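# Three arms load dated cartons into a flow lane

## Task

Put the cartons into the flow lane sorted by their dates, with the oldest date nearest the lane's front end.

## Robot and tools

SETUP. Three identical i2rt Big YAM arms (arm1, arm2, arm3), each with six revolute joints, a two-finger gripper and a wrist camera (arm1_cam_wrist, arm2_cam_wrist, arm3_cam_wrist). Two fixed room cameras, cam_a and cam_b, are also available. All images are 896x504 pixels. The tables under the arms have their tops at z=0.720 m.

FRAMES. Every pose shares one scene frame: origin on the floor, +z up, lengths in metres, orientations as unit quaternions in w,x,y,z order. Calibrated foot (base_link) poses: arm1 at (-1.399, -0.834, 0.768), quat (0.518, 0.002, 0.002, -0.855); arm2 at (-0.549, -0.349, 0.753), quat (0.266, -0.006, 0.004, 0.964); arm3 at (0.555, 0.297, 0.850), quat (0.406, 0.001, 0.000, -0.914). Each foot points along its own +x. The reported hand is a point between the finger pads, about 1 cm short of the fingertips; the fingers extend along the hand's +z and separate along its y. The reach is roughly 1.0 m from the joint1 axis. Printed hand positions may be slightly wrong, more so at long reach.

move. Arguments: arm1, arm2, arm3 (one object per arm; an arm left out gets nothing new) and cameras (list of camera names; omitted, null or ["all"] gives every camera, [] gives none). Each arm object may contain:
- joints: absolute targets keyed by name. joint1_rad -2.879 to 2.879 (base yaw, positive is counter-clockwise seen from above, 0 points along the foot's +x); joint2_rad 0 to 3.141 (shoulder, 0 = upper arm back and near level, increasing lifts it up and forward); joint3_rad 0 to 3.019 (elbow, 0 = folded, increasing opens); joint4_rad -1.692 to 1.57 (hand pitch, positive tilts fingers up); joint5_rad -1.57 to 1.57 (hand sideways, positive to the arm's right); joint6_rad -2.094 to 2.094 (roll, positive clockwise seen from behind the hand); gripper_m 0 to 0.093 metres of fingertip gap. Done tolerances: ±0.045, ±0.14, ±0.09, ±0.055, ±0.03, ±0.035 rad and ±0.003 m.
- target: seven numbers [x, y, z, qw, qx, qy, qz], an absolute hand pose in the scene frame (metres, quaternion). The hand travels a straight line toward it from its current hand_target. When target is given, joints may only hold gripper_m, otherwise the call is refused.
- speed: peak line speed in m/s, 0.002 to 0.5, default 0.25; turning is capped at twice that value in rad/s. Only allowed together with target.
All motions in one call start at once; all hand paths in one call finish together, paced by the slowest. A path lasts 0.5 to 10 s and halts short if it needs more; no action runs past 15 s. The controller clips each step to 100 mm and 20 degrees from the measured hand, so hands lag, drift and may overshoot speed, especially near full extension; expect errors of a centimetre or more. Paths do not avoid obstacles or other arms. Joints swing at different rates, so joint moves can sweep wide. Example: {"arm2": {"target": [x, y, z, qw, qx, qy, qz], "speed": 0.2}, "arm1": {"joints": {"gripper_m": 0.06}}}.

wait: seconds, 0 to 10; commands nothing and returns full state and images. zoom_image: camera and region [x0, y0, x1, y1] in pixels from the top-left, at most 504 by 504, on that camera's latest image. read_manual: section "licences" only, no motion. finished_scene: scene = current scene number; ends it for good and starts the next. The first scene is practice and may be skipped.

RESULTS. The "move" line gives per arm "done" or its worst status. joint_status and hand_status describe how the last accepted action ended: off_target (resting away, may still push), time_out (joint stalled; targets are reset near the current position and it keeps pushing, listed in on_its_own), not_followed (a safety check held back the targets; "joint command not followed" or "pose unreachable"; the gripper still acts). on_its_own lists uncommanded activity; "held at" is a target, not a reading. Arms in the "as last shown" line were not commanded and repeat old values. Omitted: near-zero velocities, hand_target when done, pos_world, not-commanded lines, unchanged temperatures. Joint torques are in N m, positive toward increasing angle, include gravity and offsets; joints 3 and 4 wrap at ±28. A refused call, or a stop during one, cancels the later move, wait and finished_scene calls in the same reply; an invalid call (unknown key) does not.

GRIPPER. Free-air readings run up to 0.002 m above the true gap. Closed on nothing reads 0.000 to 0.002. Gripping a rigid item reads up to 0.005 m below its width; command about 0.005 m under the touch reading for full force (about 50 to 64 N per pad). Release by commanding well above the reading.

AVOID. Knocking anything off the work area or onto the floor fails the task. Hard squeezes between two arms fail and end the scene; hard impacts may. The self and inter-arm check can be late, and fingers, gripper housings and cameras of different arms may still collide. Don't drop cartons, release them while moving, slam or shove hard. Arms keep pushing after contact; sustained pushing, holding loads or stretching heats motors (MOTOR HOT at 85 °C, fault and collapse at 100 °C for 30 to 60 s). To relieve a push, resend the joint's reported position. The scene keeps running while you compose a reply, holding the last commands. Loose objects may occasionally be nudged by outside disturbances.

Each tool is called after ">>>" by a JSON object that holds its "fn" and its "kwargs".

## Session

>>> {"fn": "move", "kwargs": {}}

Scene clock: 0.00 s.
Joint torques (N m): no reading
Heat: arm1: hottest joint1_rad 38 °C; arm2: hottest joint2_rad 38 °C; arm3: hottest joint1_rad 34 °C.
Joint velocities: within noise
arm1.joint_positions: joint1_rad=-0.673 joint2_rad=+0.309 joint3_rad=+1.652 joint4_rad=-1.445 joint5_rad=+0.074 joint6_rad=+0.649 gripper_m=+0.09396
arm1.joint_status: not commanded
arm1.hand: x=-1.4166 y=-0.8303 z=+1.4250 quat_wxyz=(-0.314, -0.735, +0.110, +0.590) (m; scene frame)
arm1.hand_target: x=-1.4142 y=-0.8293 z=+1.4310 quat_wxyz=(-0.317, -0.730, +0.109, +0.595) (m; scene frame)
arm1.hand_status: not commanded
arm2.joint_positions: joint1_rad=+0.476 joint2_rad=+0.332 joint3_rad=+1.575 joint4_rad=-1.257 joint5_rad=-0.072 joint6_rad=+0.112 gripper_m=+0.09396
arm2.joint_status: not commanded
arm2.hand: x=-0.6104 y=-0.3497 z=+1.4288 quat_wxyz=(+0.047, +0.714, -0.041, -0.697) (m; scene frame)
arm2.hand_target: x=-0.6038 y=-0.3501 z=+1.4337 quat_wxyz=(+0.046, +0.708, -0.040, -0.704) (m; scene frame)
arm2.hand_status: not commanded
arm3.joint_positions: joint1_rad=-0.550 joint2_rad=+0.600 joint3_rad=+1.480 joint4_rad=-1.361 joint5_rad=+0.227 joint6_rad=+0.219 gripper_m=+0.09396
arm3.joint_status: not commanded
arm3.hand: x=+0.3456 y=+0.2770 z=+1.4325 quat_wxyz=(-0.035, -0.852, +0.030, +0.522) (m; scene frame)
arm3.hand_target: x=+0.3492 y=+0.2781 z=+1.4412 quat_wxyz=(-0.038, -0.846, +0.031, +0.530) (m; scene frame)
arm3.hand_status: not commanded
pictures: arm1_cam_wrist, arm2_cam_wrist, arm3_cam_wrist, cam_a, cam_b
camera_calibration:
arm1_cam_wrist: T_world_to_cam=[[-0.233747, 0.772478, -0.590457, 1.15499], [0.800658, -0.191621, -0.567652, 1.78181], [-0.551643, -0.605441, -0.5737, -0.343145], [0, 0, 0, 1]] pos_world=[-1.34594, -0.758522, 1.49656]
arm2_cam_wrist: T_world_to_cam=[[0.00681463, 0.992875, -0.118968, 0.519398], [0.585586, -0.1004, -0.804369, 1.4796], [-0.810582, -0.0641843, -0.582097, 0.43732], [0, 0, 0, 1]] pos_world=[-0.515487, -0.339076, 1.5065]
arm3_cam_wrist: T_world_to_cam=[[0.0199272, 0.994206, -0.105631, -0.130109], [0.894945, -0.0648395, -0.441441, 0.342894], [-0.445732, -0.0857376, -0.891051, 1.57728], [0, 0, 0, 1]] pos_world=[0.398764, 0.28682, 1.54306]

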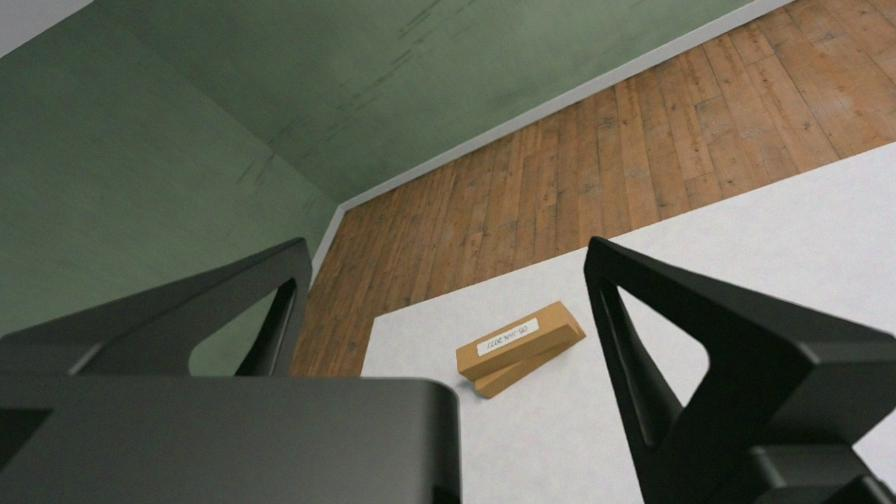

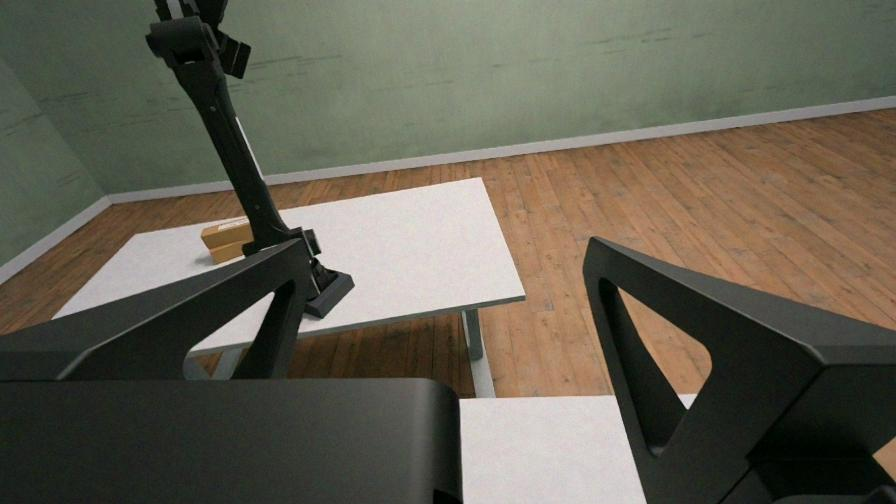

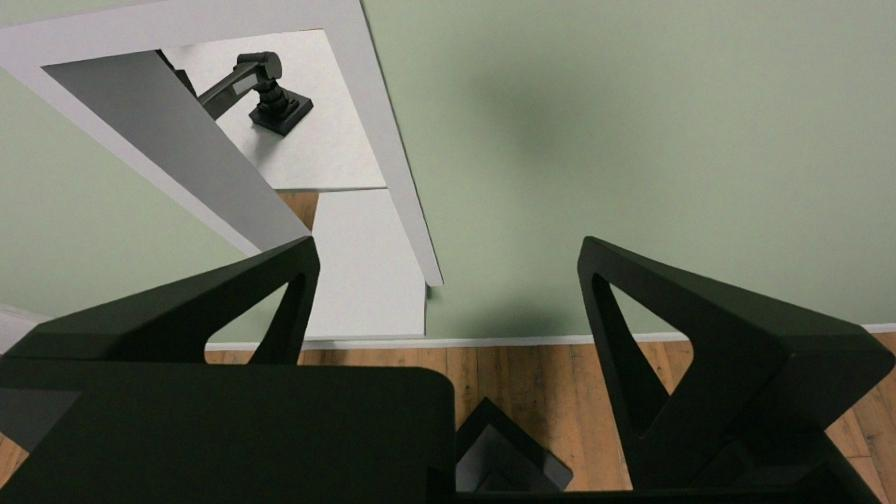

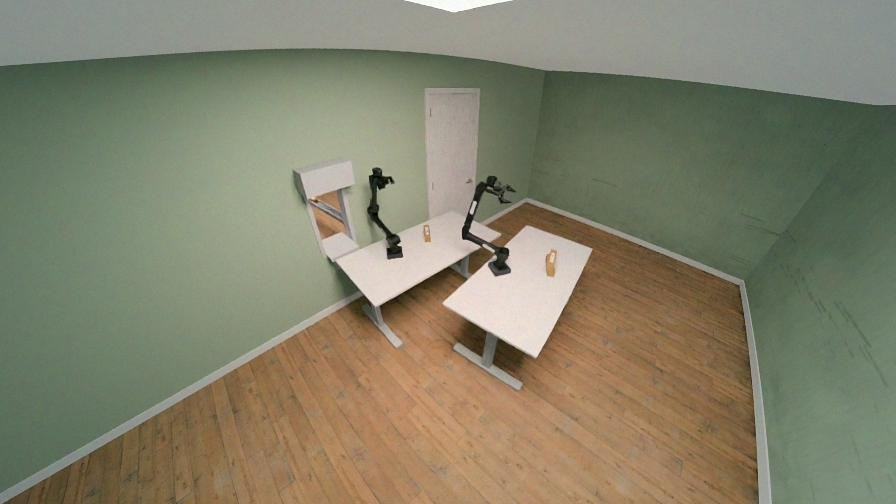

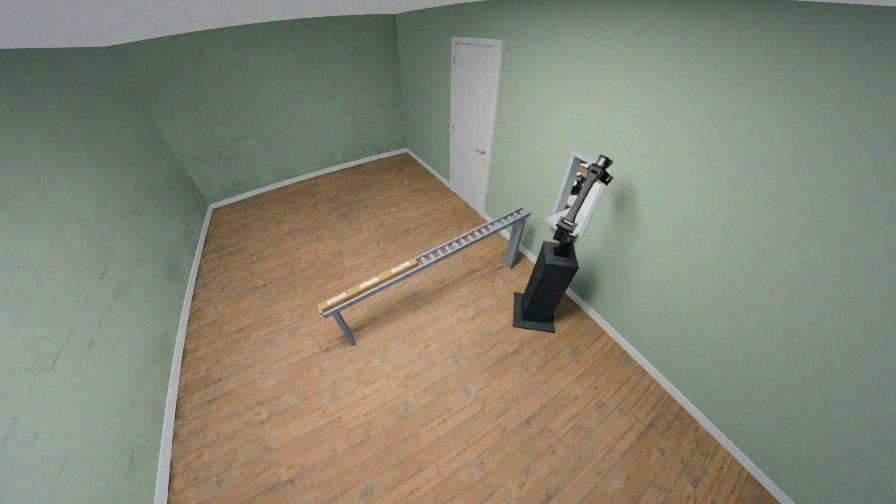

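>>> {"fn": "zoom_image", "kwargs": {"camera": "arm1_cam_wrist", "region": [430, 280, 610, 420]}}

>>> {"fn": "zoom_image", "kwargs": {"camera": "cam_b", "region": [310, 200, 540, 330]}}

>>> {"fn": "zoom_image", "kwargs": {"camera": "cam_b", "region": [312, 250, 422, 325]}}

>>> {"fn": "zoom_image", "kwargs": {"camera": "cam_a", "region": [290, 150, 600, 360]}}

>>> {"fn": "zoom_image", "kwargs": {"camera": "cam_a", "region": [410, 220, 450, 250]}}

>>> {"fn": "zoom_image", "kwargs": {"camera": "cam_b", "region": [500, 140, 640, 250]}}

Scaled by 2.800 from the camera's 896x504 image, which has a finer 1280x720 frame.

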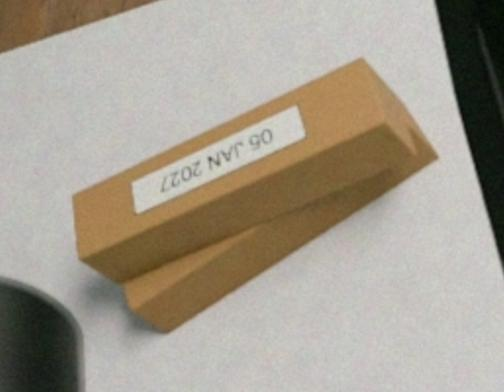

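Scaled by 2.191 from the camera's 896x504 image, which has a finer 1280x720 frame.

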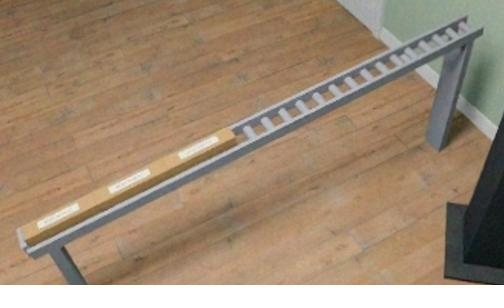

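Scaled by 4.582 from the camera's 896x504 image, which has a finer 1280x720 frame.

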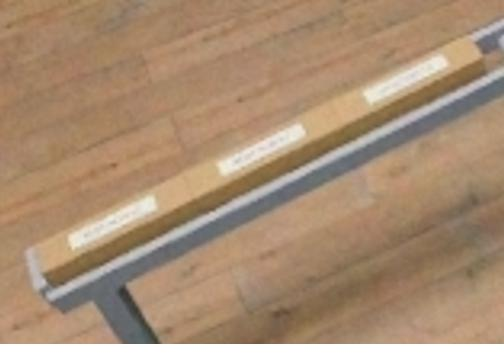

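Scaled by 1.626 from the camera's 896x504 image, which has a finer 1280x720 frame.

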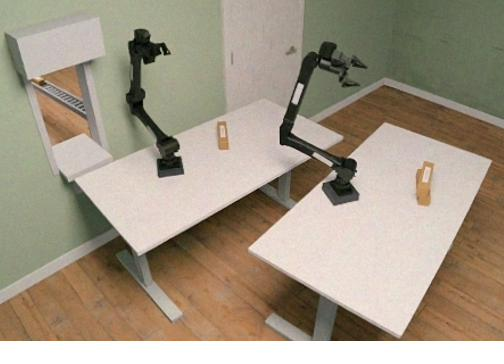

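Scaled by 12.600 from the camera's 896x504 image, which has a finer 1280x720 frame.

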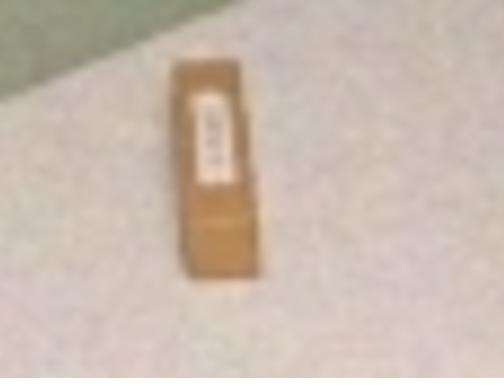

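Scaled by 3.600 from the camera's 896x504 image, which has a finer 1280x720 frame.

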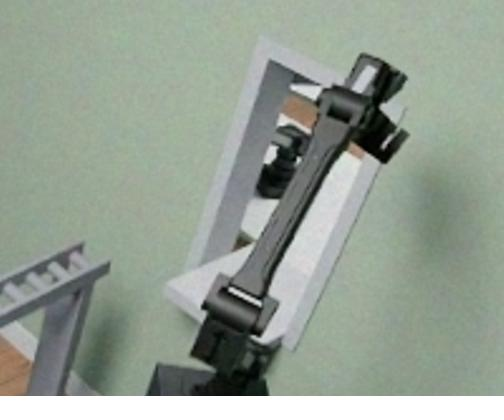

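>>> {"fn": "move", "kwargs": {"arm1": {"joints":{"joint1_rad":-0.18,"joint2_rad":1.59,"joint3_rad":1.815,"joint4_rad":-1.66,"joint5_rad":0,"joint6_rad":0}}, "arm2": {"joints":{"joint1_rad":2.07,"joint2_rad":1.59,"joint3_rad":1.815,"joint4_rad":-1.66,"joint5_rad":0,"joint6_rad":0}}, "arm3": {"joints":{"joint1_rad":0.45,"joint2_rad":1.5,"joint3_rad":1.8,"joint4_rad":-1.3,"joint5_rad":0,"joint6_rad":0}}}}

Scene clock: 37.77 s.
Joint torques (N m): arm1=[1.9 -16.56 11.21 0.01 0 -0.06] | arm2=[0.03 -13.16 10.25 0.27 -0.01 -0.1] | arm3=[-0.32 -16.73 14.58 1.4 0.04 -0.03]
move: arm1 done; arm2 done; arm3 done
arm1.joint_positions: joint1_rad=-0.197 joint2_rad=+1.592 joint3_rad=+1.785 joint4_rad=-1.651 joint5_rad=+0.001 joint6_rad=+0.009 gripper_m=+0.09398
arm1.joint_status: all done
arm1.hand: x=-1.7137 y=-1.2250 z=+1.1017 quat_wxyz=(-0.022, -0.903, -0.427, +0.049) (m; scene frame)
arm2.joint_positions: joint1_rad=+2.070 joint2_rad=+1.587 joint3_rad=+1.812 joint4_rad=-1.651 joint5_rad=+0.000 joint6_rad=+0.008 gripper_m=+0.09398
arm2.joint_status: all done
arm2.hand: x=-0.5725 y=-0.8483 z=+1.1087 quat_wxyz=(+0.058, +0.722, +0.687, -0.052) (m; scene frame)
arm3.joint_positions: joint1_rad=+0.458 joint2_rad=+1.485 joint3_rad=+1.770 joint4_rad=-1.303 joint5_rad=+0.000 joint6_rad=+0.008 gripper_m=+0.09398
arm3.joint_status: all done
arm3.hand: x=+0.4023 y=-0.2341 z=+1.2617 quat_wxyz=(-0.166, -0.770, -0.577, +0.216) (m; scene frame)
pictures: arm1_cam_wrist, arm2_cam_wrist, arm3_cam_wrist, cam_a, cam_b
camera_calibration:
arm1_cam_wrist: T_world_to_cam=[[-0.777178, 0.628897, -0.0220005, -0.533919], [0.520527, 0.662117, 0.539122, 1.10699], [0.353619, 0.407542, -0.84194, 2.15629], [0, 0, 0, 1]]
arm2_cam_wrist: T_world_to_cam=[[-0.99897, 0.0453446, 0.00193806, -0.537526], [0.0417623, 0.901652, 0.43044, 0.319524], [0.0177707, 0.430078, -0.902617, 1.49864], [0, 0, 0, 1]]
arm3_cam_wrist: T_world_to_cam=[[-0.956517, 0.291188, -0.0168559, 0.475098], [0.288767, 0.953538, 0.0859003, 0.000533267], [0.0410858, 0.0772978, -0.996161, 1.3814], [0, 0, 0, 1]]

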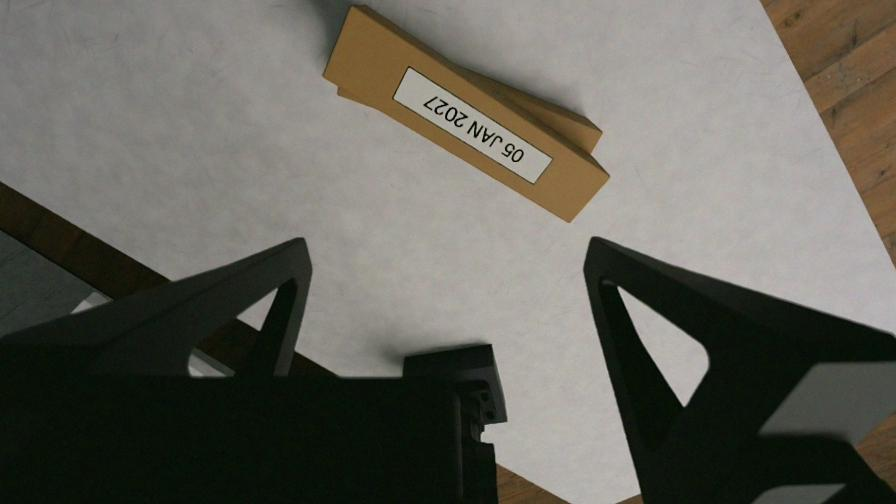

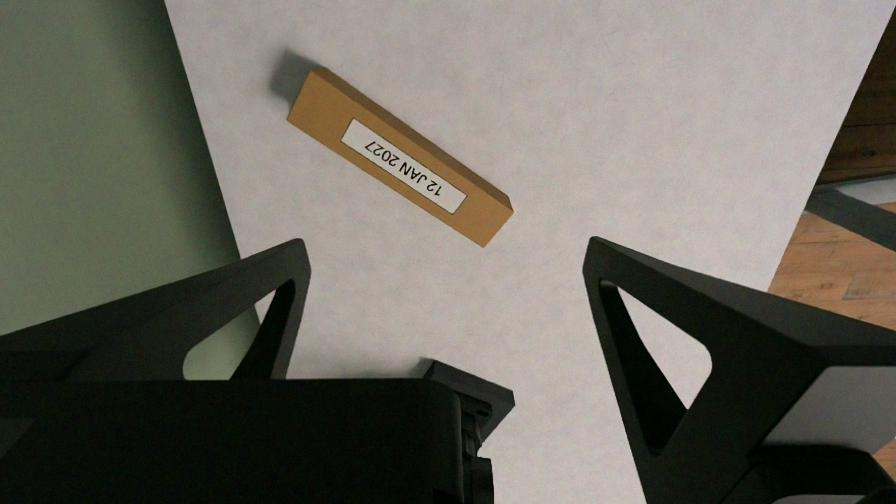

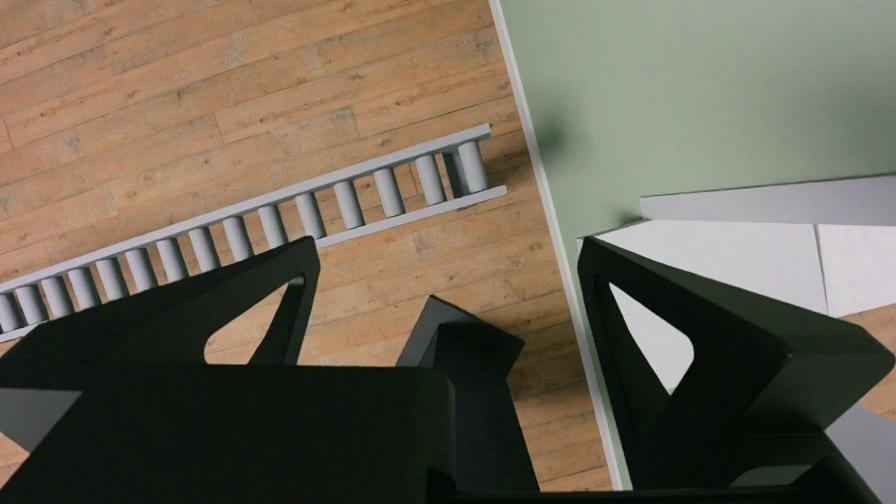

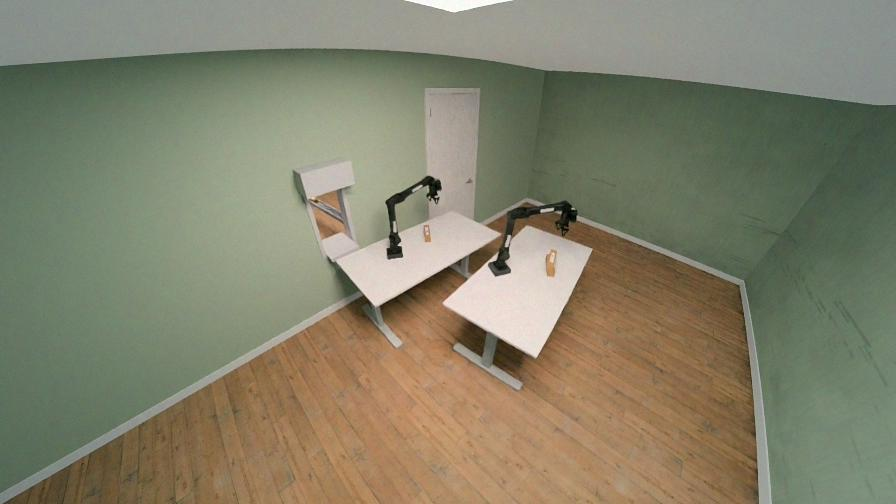

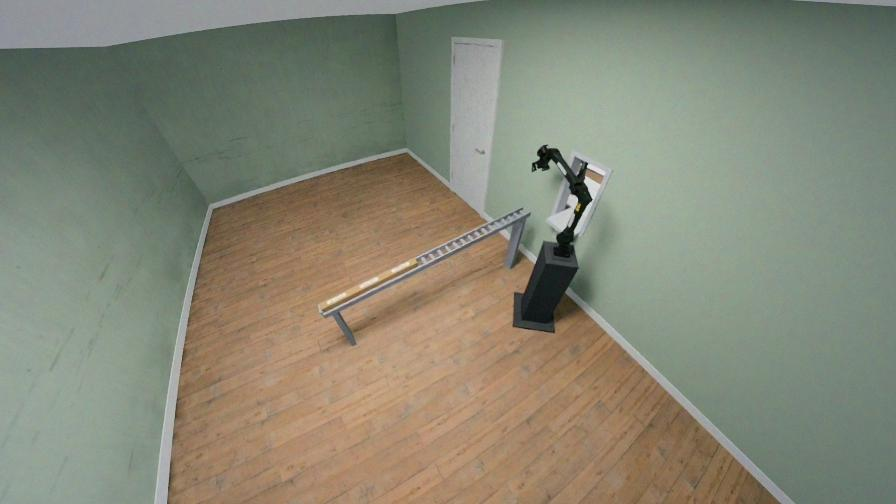

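>>> {"fn": "move", "kwargs": {"arm1": {"target":[-1.702,-1.187,1.0,0,0.574,0.819,0]}, "arm2": {"target":[-0.535,-0.72,1.12,0,0.3256,0.9455,0]}}}

Scene clock: 59.00 s.
Joint torques (N m): arm1=[-0.62 -16.85 8.72 0.46 -0.08 -0.09] | arm2=[0.73 -7.88 8.43 0.27 -0.03 -0.12] | arm3=[-0.32 -16.67 14.57 1.39 0.04 -0.03]
Heat: arm1: hottest joint1_rad 38 °C; arm2: hottest joint2_rad 40 °C; arm3: hottest joint3_rad 40 °C.
move: arm1 off_target; arm2 off_target
arm1.joint_positions: joint1_rad=-0.212 joint2_rad=+1.569 joint3_rad=+1.471 joint4_rad=-1.499 joint5_rad=+0.000 joint6_rad=-1.049 gripper_m=+0.09398
arm1.hand: x=-1.6950 y=-1.1909 z=+0.9912 quat_wxyz=(-0.001, -0.571, -0.821, -0.016) (m; scene frame)
arm1.hand_target: x=-1.7019 y=-1.1869 z=+1.0001 quat_wxyz=(+0.000, -0.574, -0.819, +0.000) (m; scene frame)
arm1.hand_status: off_target (0.012 m and 1.9 deg from the pose sent, 0.109 m and 59.6 deg at the start)
arm2.joint_positions: joint1_rad=+2.150 joint2_rad=+1.273 joint3_rad=+1.538 joint4_rad=-1.687 joint5_rad=+0.007 joint6_rad=-0.846 gripper_m=+0.09398
arm2.hand: x=-0.5388 y=-0.7253 z=+1.1269 quat_wxyz=(+0.031, +0.336, +0.939, -0.074) (m; scene frame)
arm2.hand_target: x=-0.5351 y=-0.7201 z=+1.1194 quat_wxyz=(+0.025, +0.325, +0.943, -0.062) (m; scene frame)
arm2.hand_status: off_target (0.009 m and 9.3 deg from the pose sent, 0.134 m and 55.5 deg at the start; a joint's target at an end of its range on 75 of 91 steps)
arm3: as last shown
pictures: arm1_cam_wrist, arm2_cam_wrist, arm3_cam_wrist, cam_a, cam_b
camera_calibration:
arm1_cam_wrist: T_world_to_cam=[[-0.934732, -0.351621, -0.0513763, -1.9489], [-0.301281, 0.707505, 0.63927, -0.303965], [-0.188432, 0.613025, -0.767264, 1.29474], [0, 0, 0, 1]]
arm2_cam_wrist: T_world_to_cam=[[-0.630938, -0.764656, 0.131218, -1.04439], [-0.639981, 0.608567, 0.469116, -0.424035], [-0.438568, 0.212006, -0.873334, 1.02454], [0, 0, 0, 1]]
arm3_cam_wrist: T_world_to_cam=[[-0.956517, 0.291188, -0.0168559, 0.475098], [0.288767, 0.953538, 0.0859003, 0.000533267], [0.0410858, 0.0772978, -0.996161, 1.3814], [0, 0, 0, 1]]

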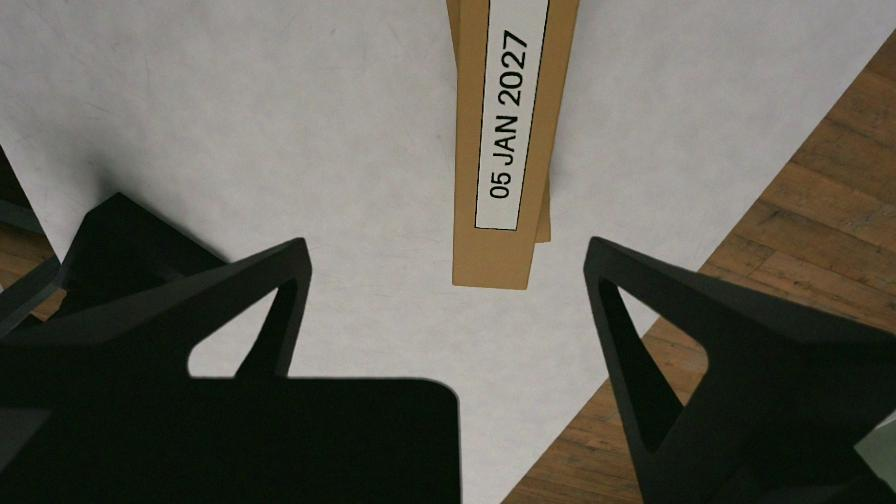

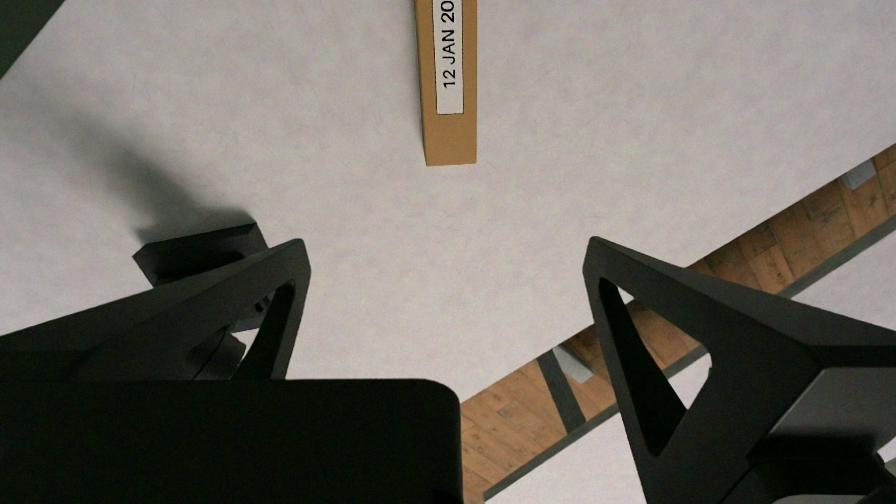

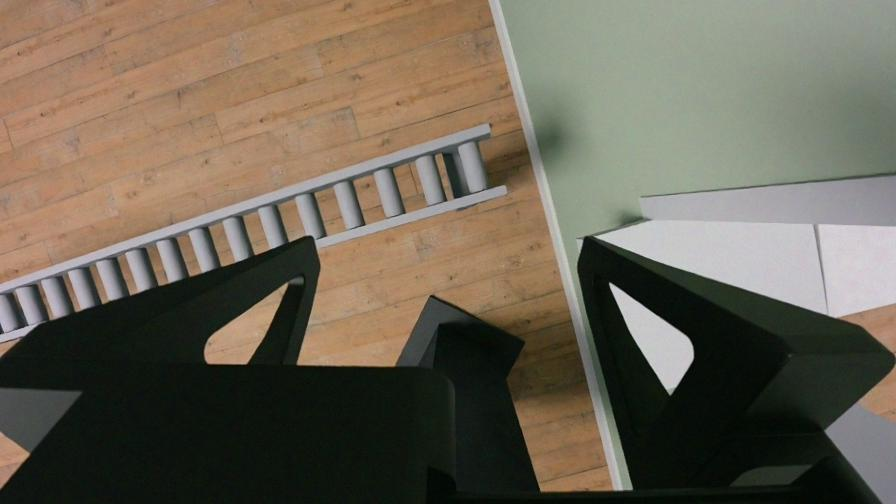

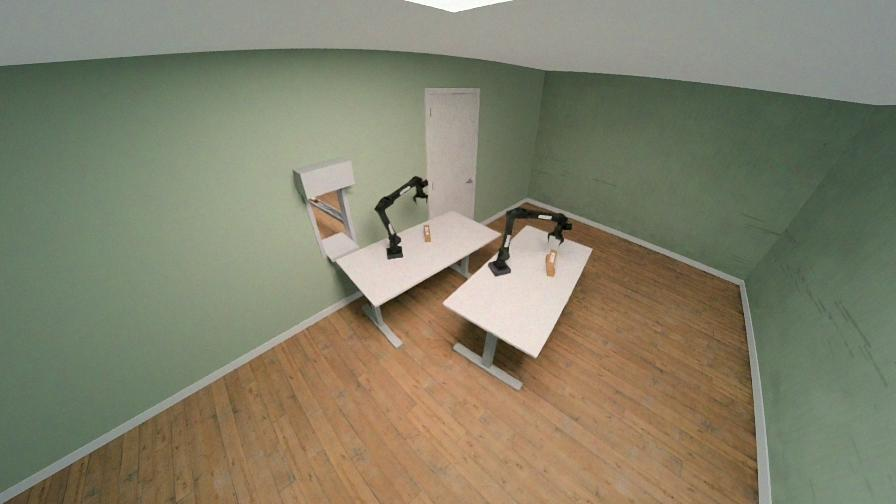

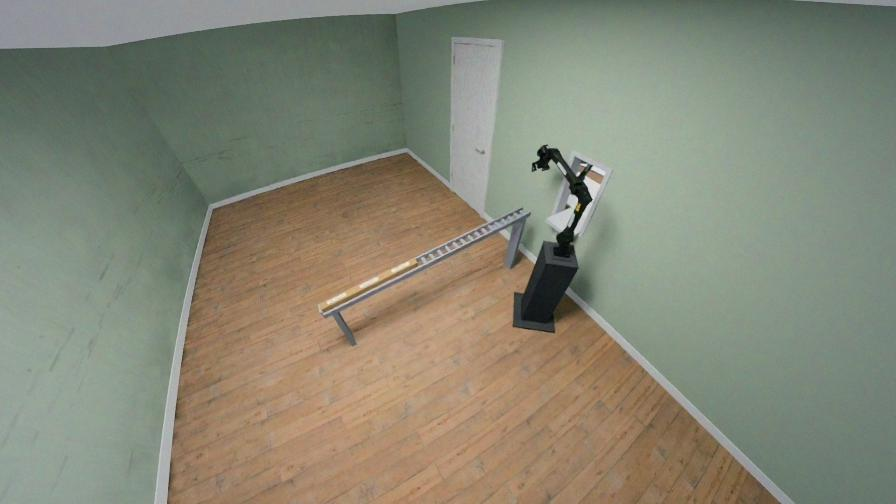

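>>> {"fn": "move", "kwargs": {"arm1": {"target":[-1.724,-1.168,0.9,0,0.574,0.819,0]}, "cameras": ["arm1_cam_wrist"]}}

>>> {"fn": "move", "kwargs": {"arm2": {"joints":{"joint1_rad":0.5,"joint2_rad":0.6}}, "cameras": ["arm2_cam_wrist"]}}

Scene clock: 64.43 s.
move: arm1 done
arm1.hand_status: done (0.008 m and 1.2 deg from the pose sent, 0.098 m and 1.9 deg at the start)
pictures: arm1_cam_wrist
camera_calibration:
arm1_cam_wrist: T_world_to_cam=[[-0.936643, -0.347777, -0.0418501, -1.97291], [-0.293777, 0.714845, 0.63458, -0.240834], [-0.190776, 0.606669, -0.771723, 1.19706], [0, 0, 0, 1]]

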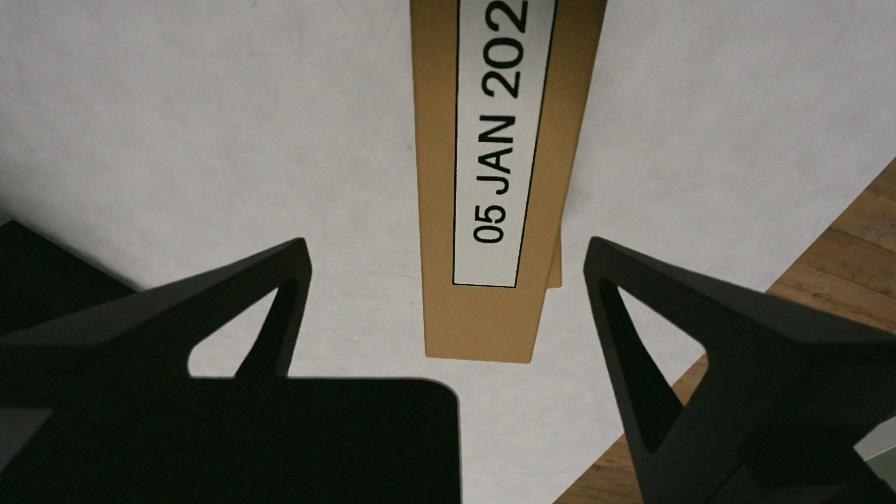

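Scene clock: 66.37 s.
Joint torques (N m): arm1=[-0.32 -15.38 8.49 0.49 -0.11 -0.06] | arm2=[-0.85 4.25 6.97 1.48 -0.12 -0.07] | arm3=[-0.44 -16.79 14.58 1.39 0.03 -0.02]
move: arm2 done
arm1.joint_positions: joint1_rad=-0.279 joint2_rad=+1.609 joint3_rad=+1.266 joint4_rad=-1.243 joint5_rad=+0.000 joint6_rad=-1.112 gripper_m=+0.09398
arm1.hand: x=-1.7163 y=-1.1680 z=+0.8972 quat_wxyz=(-0.001, -0.572, -0.820, -0.010) (m; scene frame)
arm2.joint_positions: joint1_rad=+0.511 joint2_rad=+0.601 joint3_rad=+1.527 joint4_rad=-1.689 joint5_rad=+0.009 joint6_rad=-0.847 gripper_m=+0.09398
arm2.joint_status: all done
arm2.hand: x=-0.7087 y=-0.3364 z=+1.2876 quat_wxyz=(-0.164, +0.847, +0.363, -0.352) (m; scene frame)
arm3.joint_positions: joint1_rad=+0.458 joint2_rad=+1.485 joint3_rad=+1.770 joint4_rad=-1.303 joint5_rad=+0.000 joint6_rad=+0.008 gripper_m=+0.09398
arm3.hand: x=+0.4023 y=-0.2341 z=+1.2617 quat_wxyz=(-0.166, -0.770, -0.577, +0.216) (m; scene frame)
pictures: arm2_cam_wrist
camera_calibration:
arm2_cam_wrist: T_world_to_cam=[[-0.49194, 0.679075, 0.544842, -0.823712], [0.809277, 0.587426, -0.00145029, 0.780976], [-0.321039, 0.440214, -0.838538, 1.12317], [0, 0, 0, 1]]

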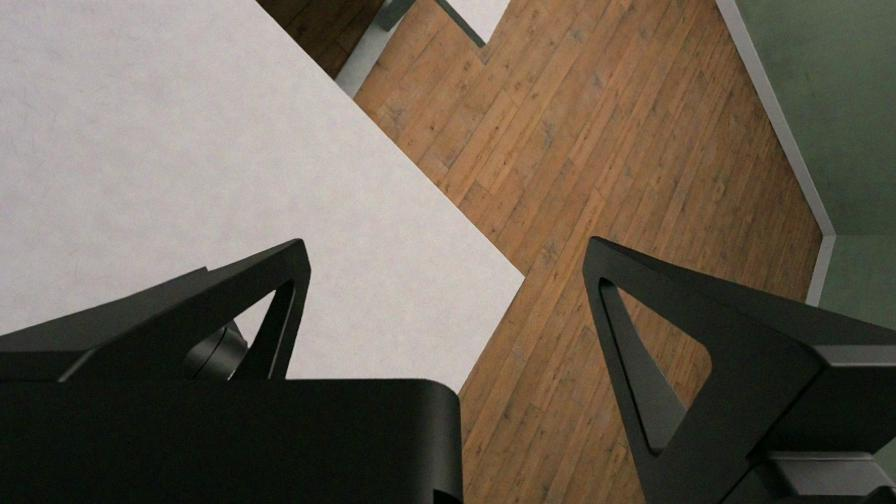

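>>> {"fn": "move", "kwargs": {"arm1": {"target":[-1.745,-1.167,0.822,0,0.574,0.819,0],"speed":0.12}, "cameras": []}}

>>> {"fn": "move", "kwargs": {"arm1": {"joints":{"gripper_m":0.047}}, "cameras": ["arm1_cam_wrist"]}}

>>> {"fn": "move", "kwargs": {"arm1": {"target":[-1.73,-1.165,0.94,0,0.574,0.819,0],"speed":0.15}, "cameras": ["arm1_cam_wrist","cam_a"]}}

Scene clock: 76.23 s.
move: arm1 done
arm1.hand_status: done (0.009 m and 0.9 deg from the pose sent, 0.081 m and 1.2 deg at the start)
pictures: none

Scene clock: 76.83 s.
move: arm1 off_target
arm1.joint_status: gripper_m off_target (ended at +0.06014, target +0.04700)
pictures: arm1_cam_wrist
camera_calibration:
arm1_cam_wrist: T_world_to_cam=[[-0.934919, -0.353002, -0.0362884, -2.00283], [-0.295255, 0.717072, 0.631373, -0.195202], [-0.196854, 0.600997, -0.77463, 1.12097], [0, 0, 0, 1]]

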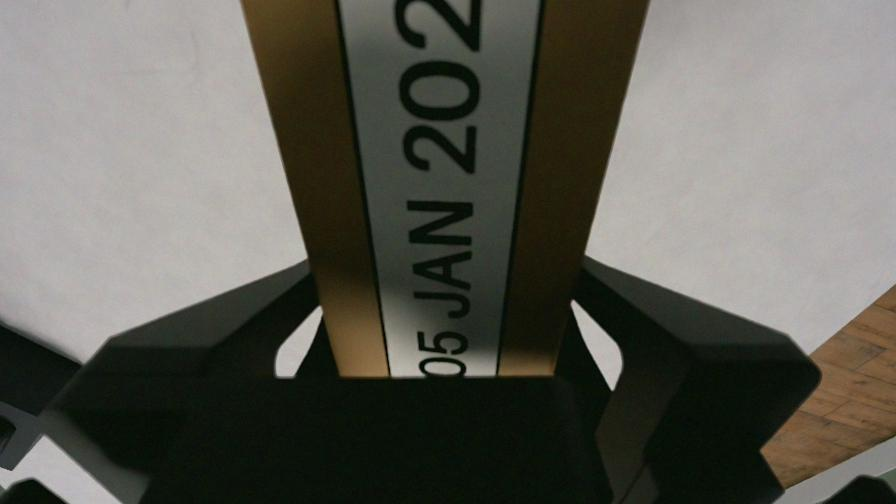

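Scene clock: 78.43 s.
Joint torques (N m): arm1=[0.85 -17.14 13.45 -0.55 -0.15 0.09] | arm2=[-0.79 4.66 6.89 1.48 -0.12 -0.07] | arm3=[-0.44 -16.73 14.58 1.4 0.04 -0.03]
move: arm1 off_target
arm1.joint_positions: joint1_rad=-0.307 joint2_rad=+1.603 joint3_rad=+1.274 joint4_rad=-1.320 joint5_rad=+0.000 joint6_rad=-1.142 gripper_m=+0.06011
arm1.hand: x=-1.7142 y=-1.1474 z=+0.9035 quat_wxyz=(-0.006, -0.571, -0.820, -0.041) (m; scene frame)
arm1.hand_target: x=-1.7283 y=-1.1634 z=+0.9401 quat_wxyz=(+0.000, -0.574, -0.819, +0.000) (m; scene frame)
arm1.hand_status: off_target (0.044 m and 4.8 deg from the pose sent, 0.118 m and 0.9 deg at the start)
arm2.joint_positions: joint1_rad=+0.511 joint2_rad=+0.601 joint3_rad=+1.527 joint4_rad=-1.689 joint5_rad=+0.009 joint6_rad=-0.847 gripper_m=+0.09398
arm2.hand: x=-0.7087 y=-0.3364 z=+1.2876 quat_wxyz=(-0.164, +0.847, +0.363, -0.352) (m; scene frame)
arm3.joint_positions: joint1_rad=+0.458 joint2_rad=+1.485 joint3_rad=+1.770 joint4_rad=-1.303 joint5_rad=+0.000 joint6_rad=+0.008 gripper_m=+0.09398
arm3.hand: x=+0.4023 y=-0.2341 z=+1.2617 quat_wxyz=(-0.166, -0.770, -0.577, +0.216) (m; scene frame)
pictures: arm1_cam_wrist, cam_a
camera_calibration:
arm1_cam_wrist: T_world_to_cam=[[-0.93294, -0.345894, -0.099899, -1.90257], [-0.324034, 0.685755, 0.651723, -0.359689], [-0.156921, 0.640389, -0.75185, 1.26859], [0, 0, 0, 1]]

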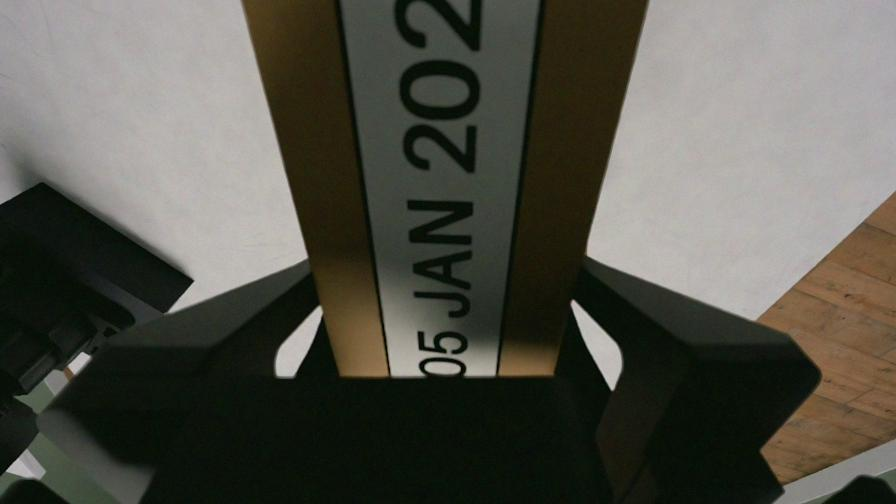

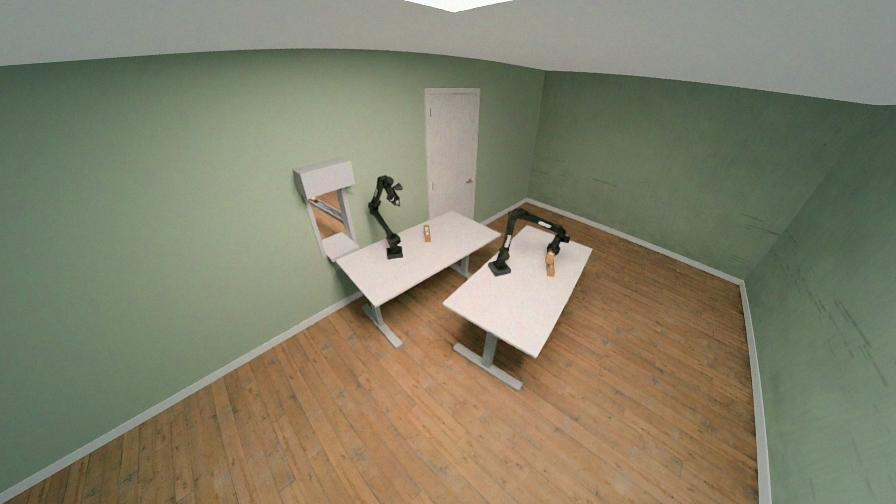

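>>> {"fn": "move", "kwargs": {"arm1": {"target":[-1.71,-1.14,1.08,0,0.574,0.819,0]}, "arm2": {"joints":{"joint1_rad":-1.0,"joint6_rad":0}}, "cameras": []}}

>>> {"fn": "move", "kwargs": {"arm1": {"joints":{"joint1_rad":0.7}}}}

>>> {"fn": "zoom_image", "kwargs": {"camera": "cam_a", "region": [490, 220, 600, 300]}}

Scene clock: 83.93 s.
move: arm1 off_target; arm2 done
arm1.hand_status: off_target (0.040 m and 4.8 deg from the pose sent, 0.177 m and 4.8 deg at the start; pose on its path clipped on 9 of 60 steps)
arm2.joint_status: all done
pictures: none

Scene clock: 85.80 s.
Joint torques (N m): arm1=[1.67 -16.15 14.48 -0.46 -0.23 0] | arm2=[-0.79 4.6 6.91 1.5 -0.06 0.09] | arm3=[-0.5 -16.79 14.52 1.36 0.03 -0.02]
move: arm1 done
arm1.joint_positions: joint1_rad=+0.701 joint2_rad=+1.496 joint3_rad=+1.516 joint4_rad=-1.673 joint5_rad=+0.003 joint6_rad=-1.142 gripper_m=+0.06010
arm1.joint_status: all done
arm1.hand: x=-1.3080 y=-1.2482 z=+1.0415 quat_wxyz=(+0.014, -0.104, -0.994, -0.041) (m; scene frame)
arm2.joint_positions: joint1_rad=-0.989 joint2_rad=+0.601 joint3_rad=+1.527 joint4_rad=-1.689 joint5_rad=+0.010 joint6_rad=-0.011 gripper_m=+0.09401
arm2.hand: x=-0.5581 y=-0.1878 z=+1.2873 quat_wxyz=(-0.276, +0.669, -0.634, -0.272) (m; scene frame)
arm3.joint_positions: joint1_rad=+0.458 joint2_rad=+1.485 joint3_rad=+1.770 joint4_rad=-1.303 joint5_rad=+0.000 joint6_rad=+0.008 gripper_m=+0.09398
arm3.hand: x=+0.4023 y=-0.2341 z=+1.2617 quat_wxyz=(-0.166, -0.770, -0.577, +0.216) (m; scene frame)
pictures: arm1_cam_wrist, arm2_cam_wrist, arm3_cam_wrist, cam_a, cam_b
camera_calibration:
arm1_cam_wrist: T_world_to_cam=[[-0.204566, -0.973278, -0.104323, -1.37048], [-0.75431, 0.0888192, 0.650482, -1.55542], [-0.623834, 0.211759, -0.752323, 0.355396], [0, 0, 0, 1]]
arm2_cam_wrist: T_world_to_cam=[[0.998658, 0.0370425, 0.0361992, 0.515716], [0.0433858, -0.98003, -0.194061, 0.0979711], [0.0282878, 0.195371, -0.980321, 1.43735], [0, 0, 0, 1]]
arm3_cam_wrist: T_world_to_cam=[[-0.956517, 0.291188, -0.0168559, 0.475098], [0.288767, 0.953538, 0.0859003, 0.000533267], [0.0410858, 0.0772978, -0.996161, 1.3814], [0, 0, 0, 1]]

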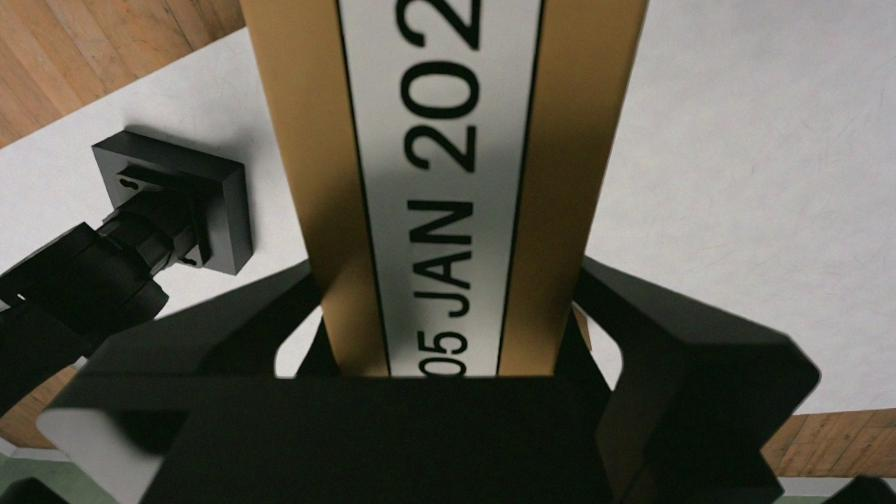

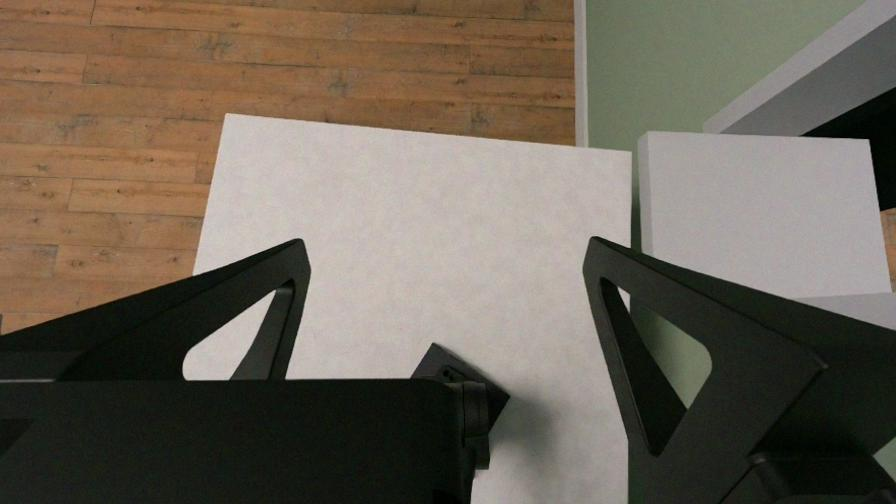

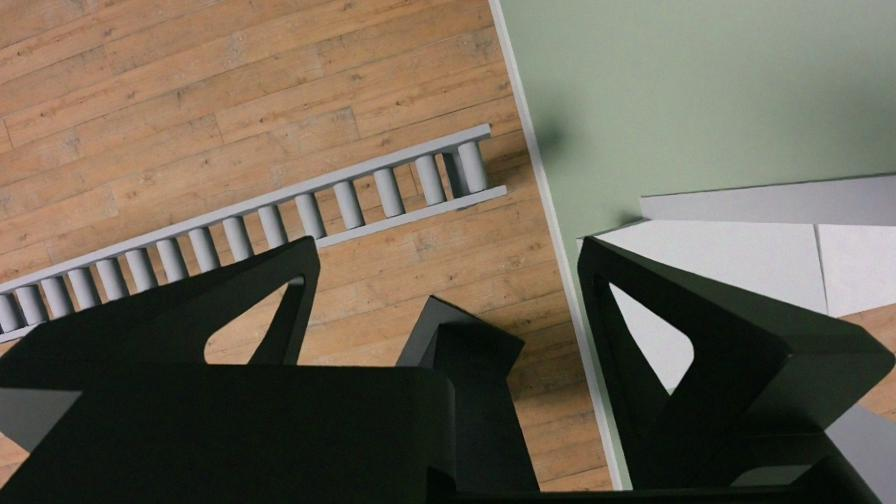

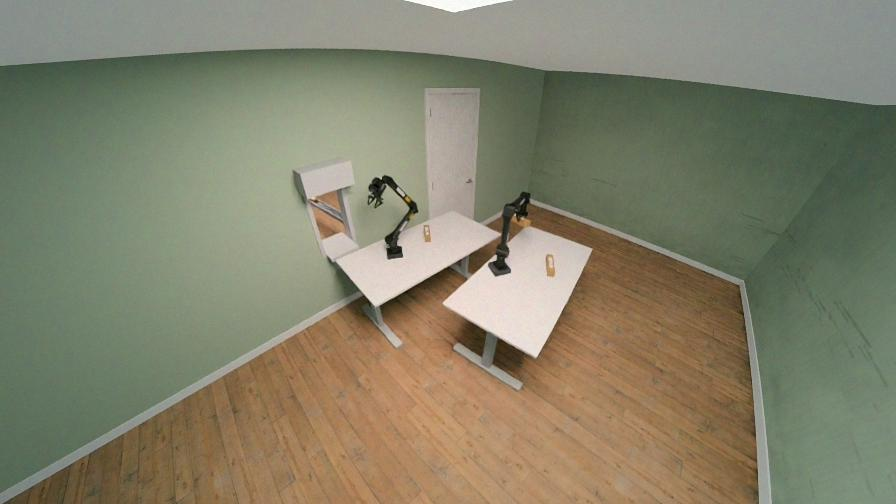

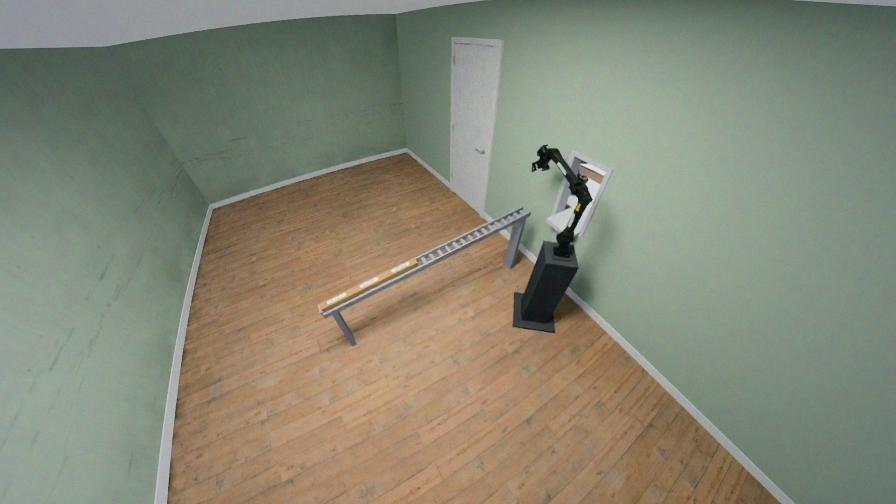

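Scaled by 4.582 from the camera's 896x504 image, which has a finer 1280x720 frame.

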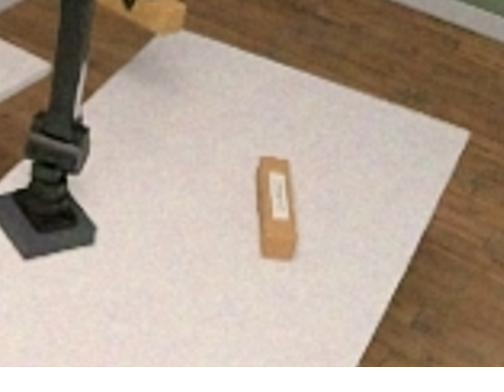

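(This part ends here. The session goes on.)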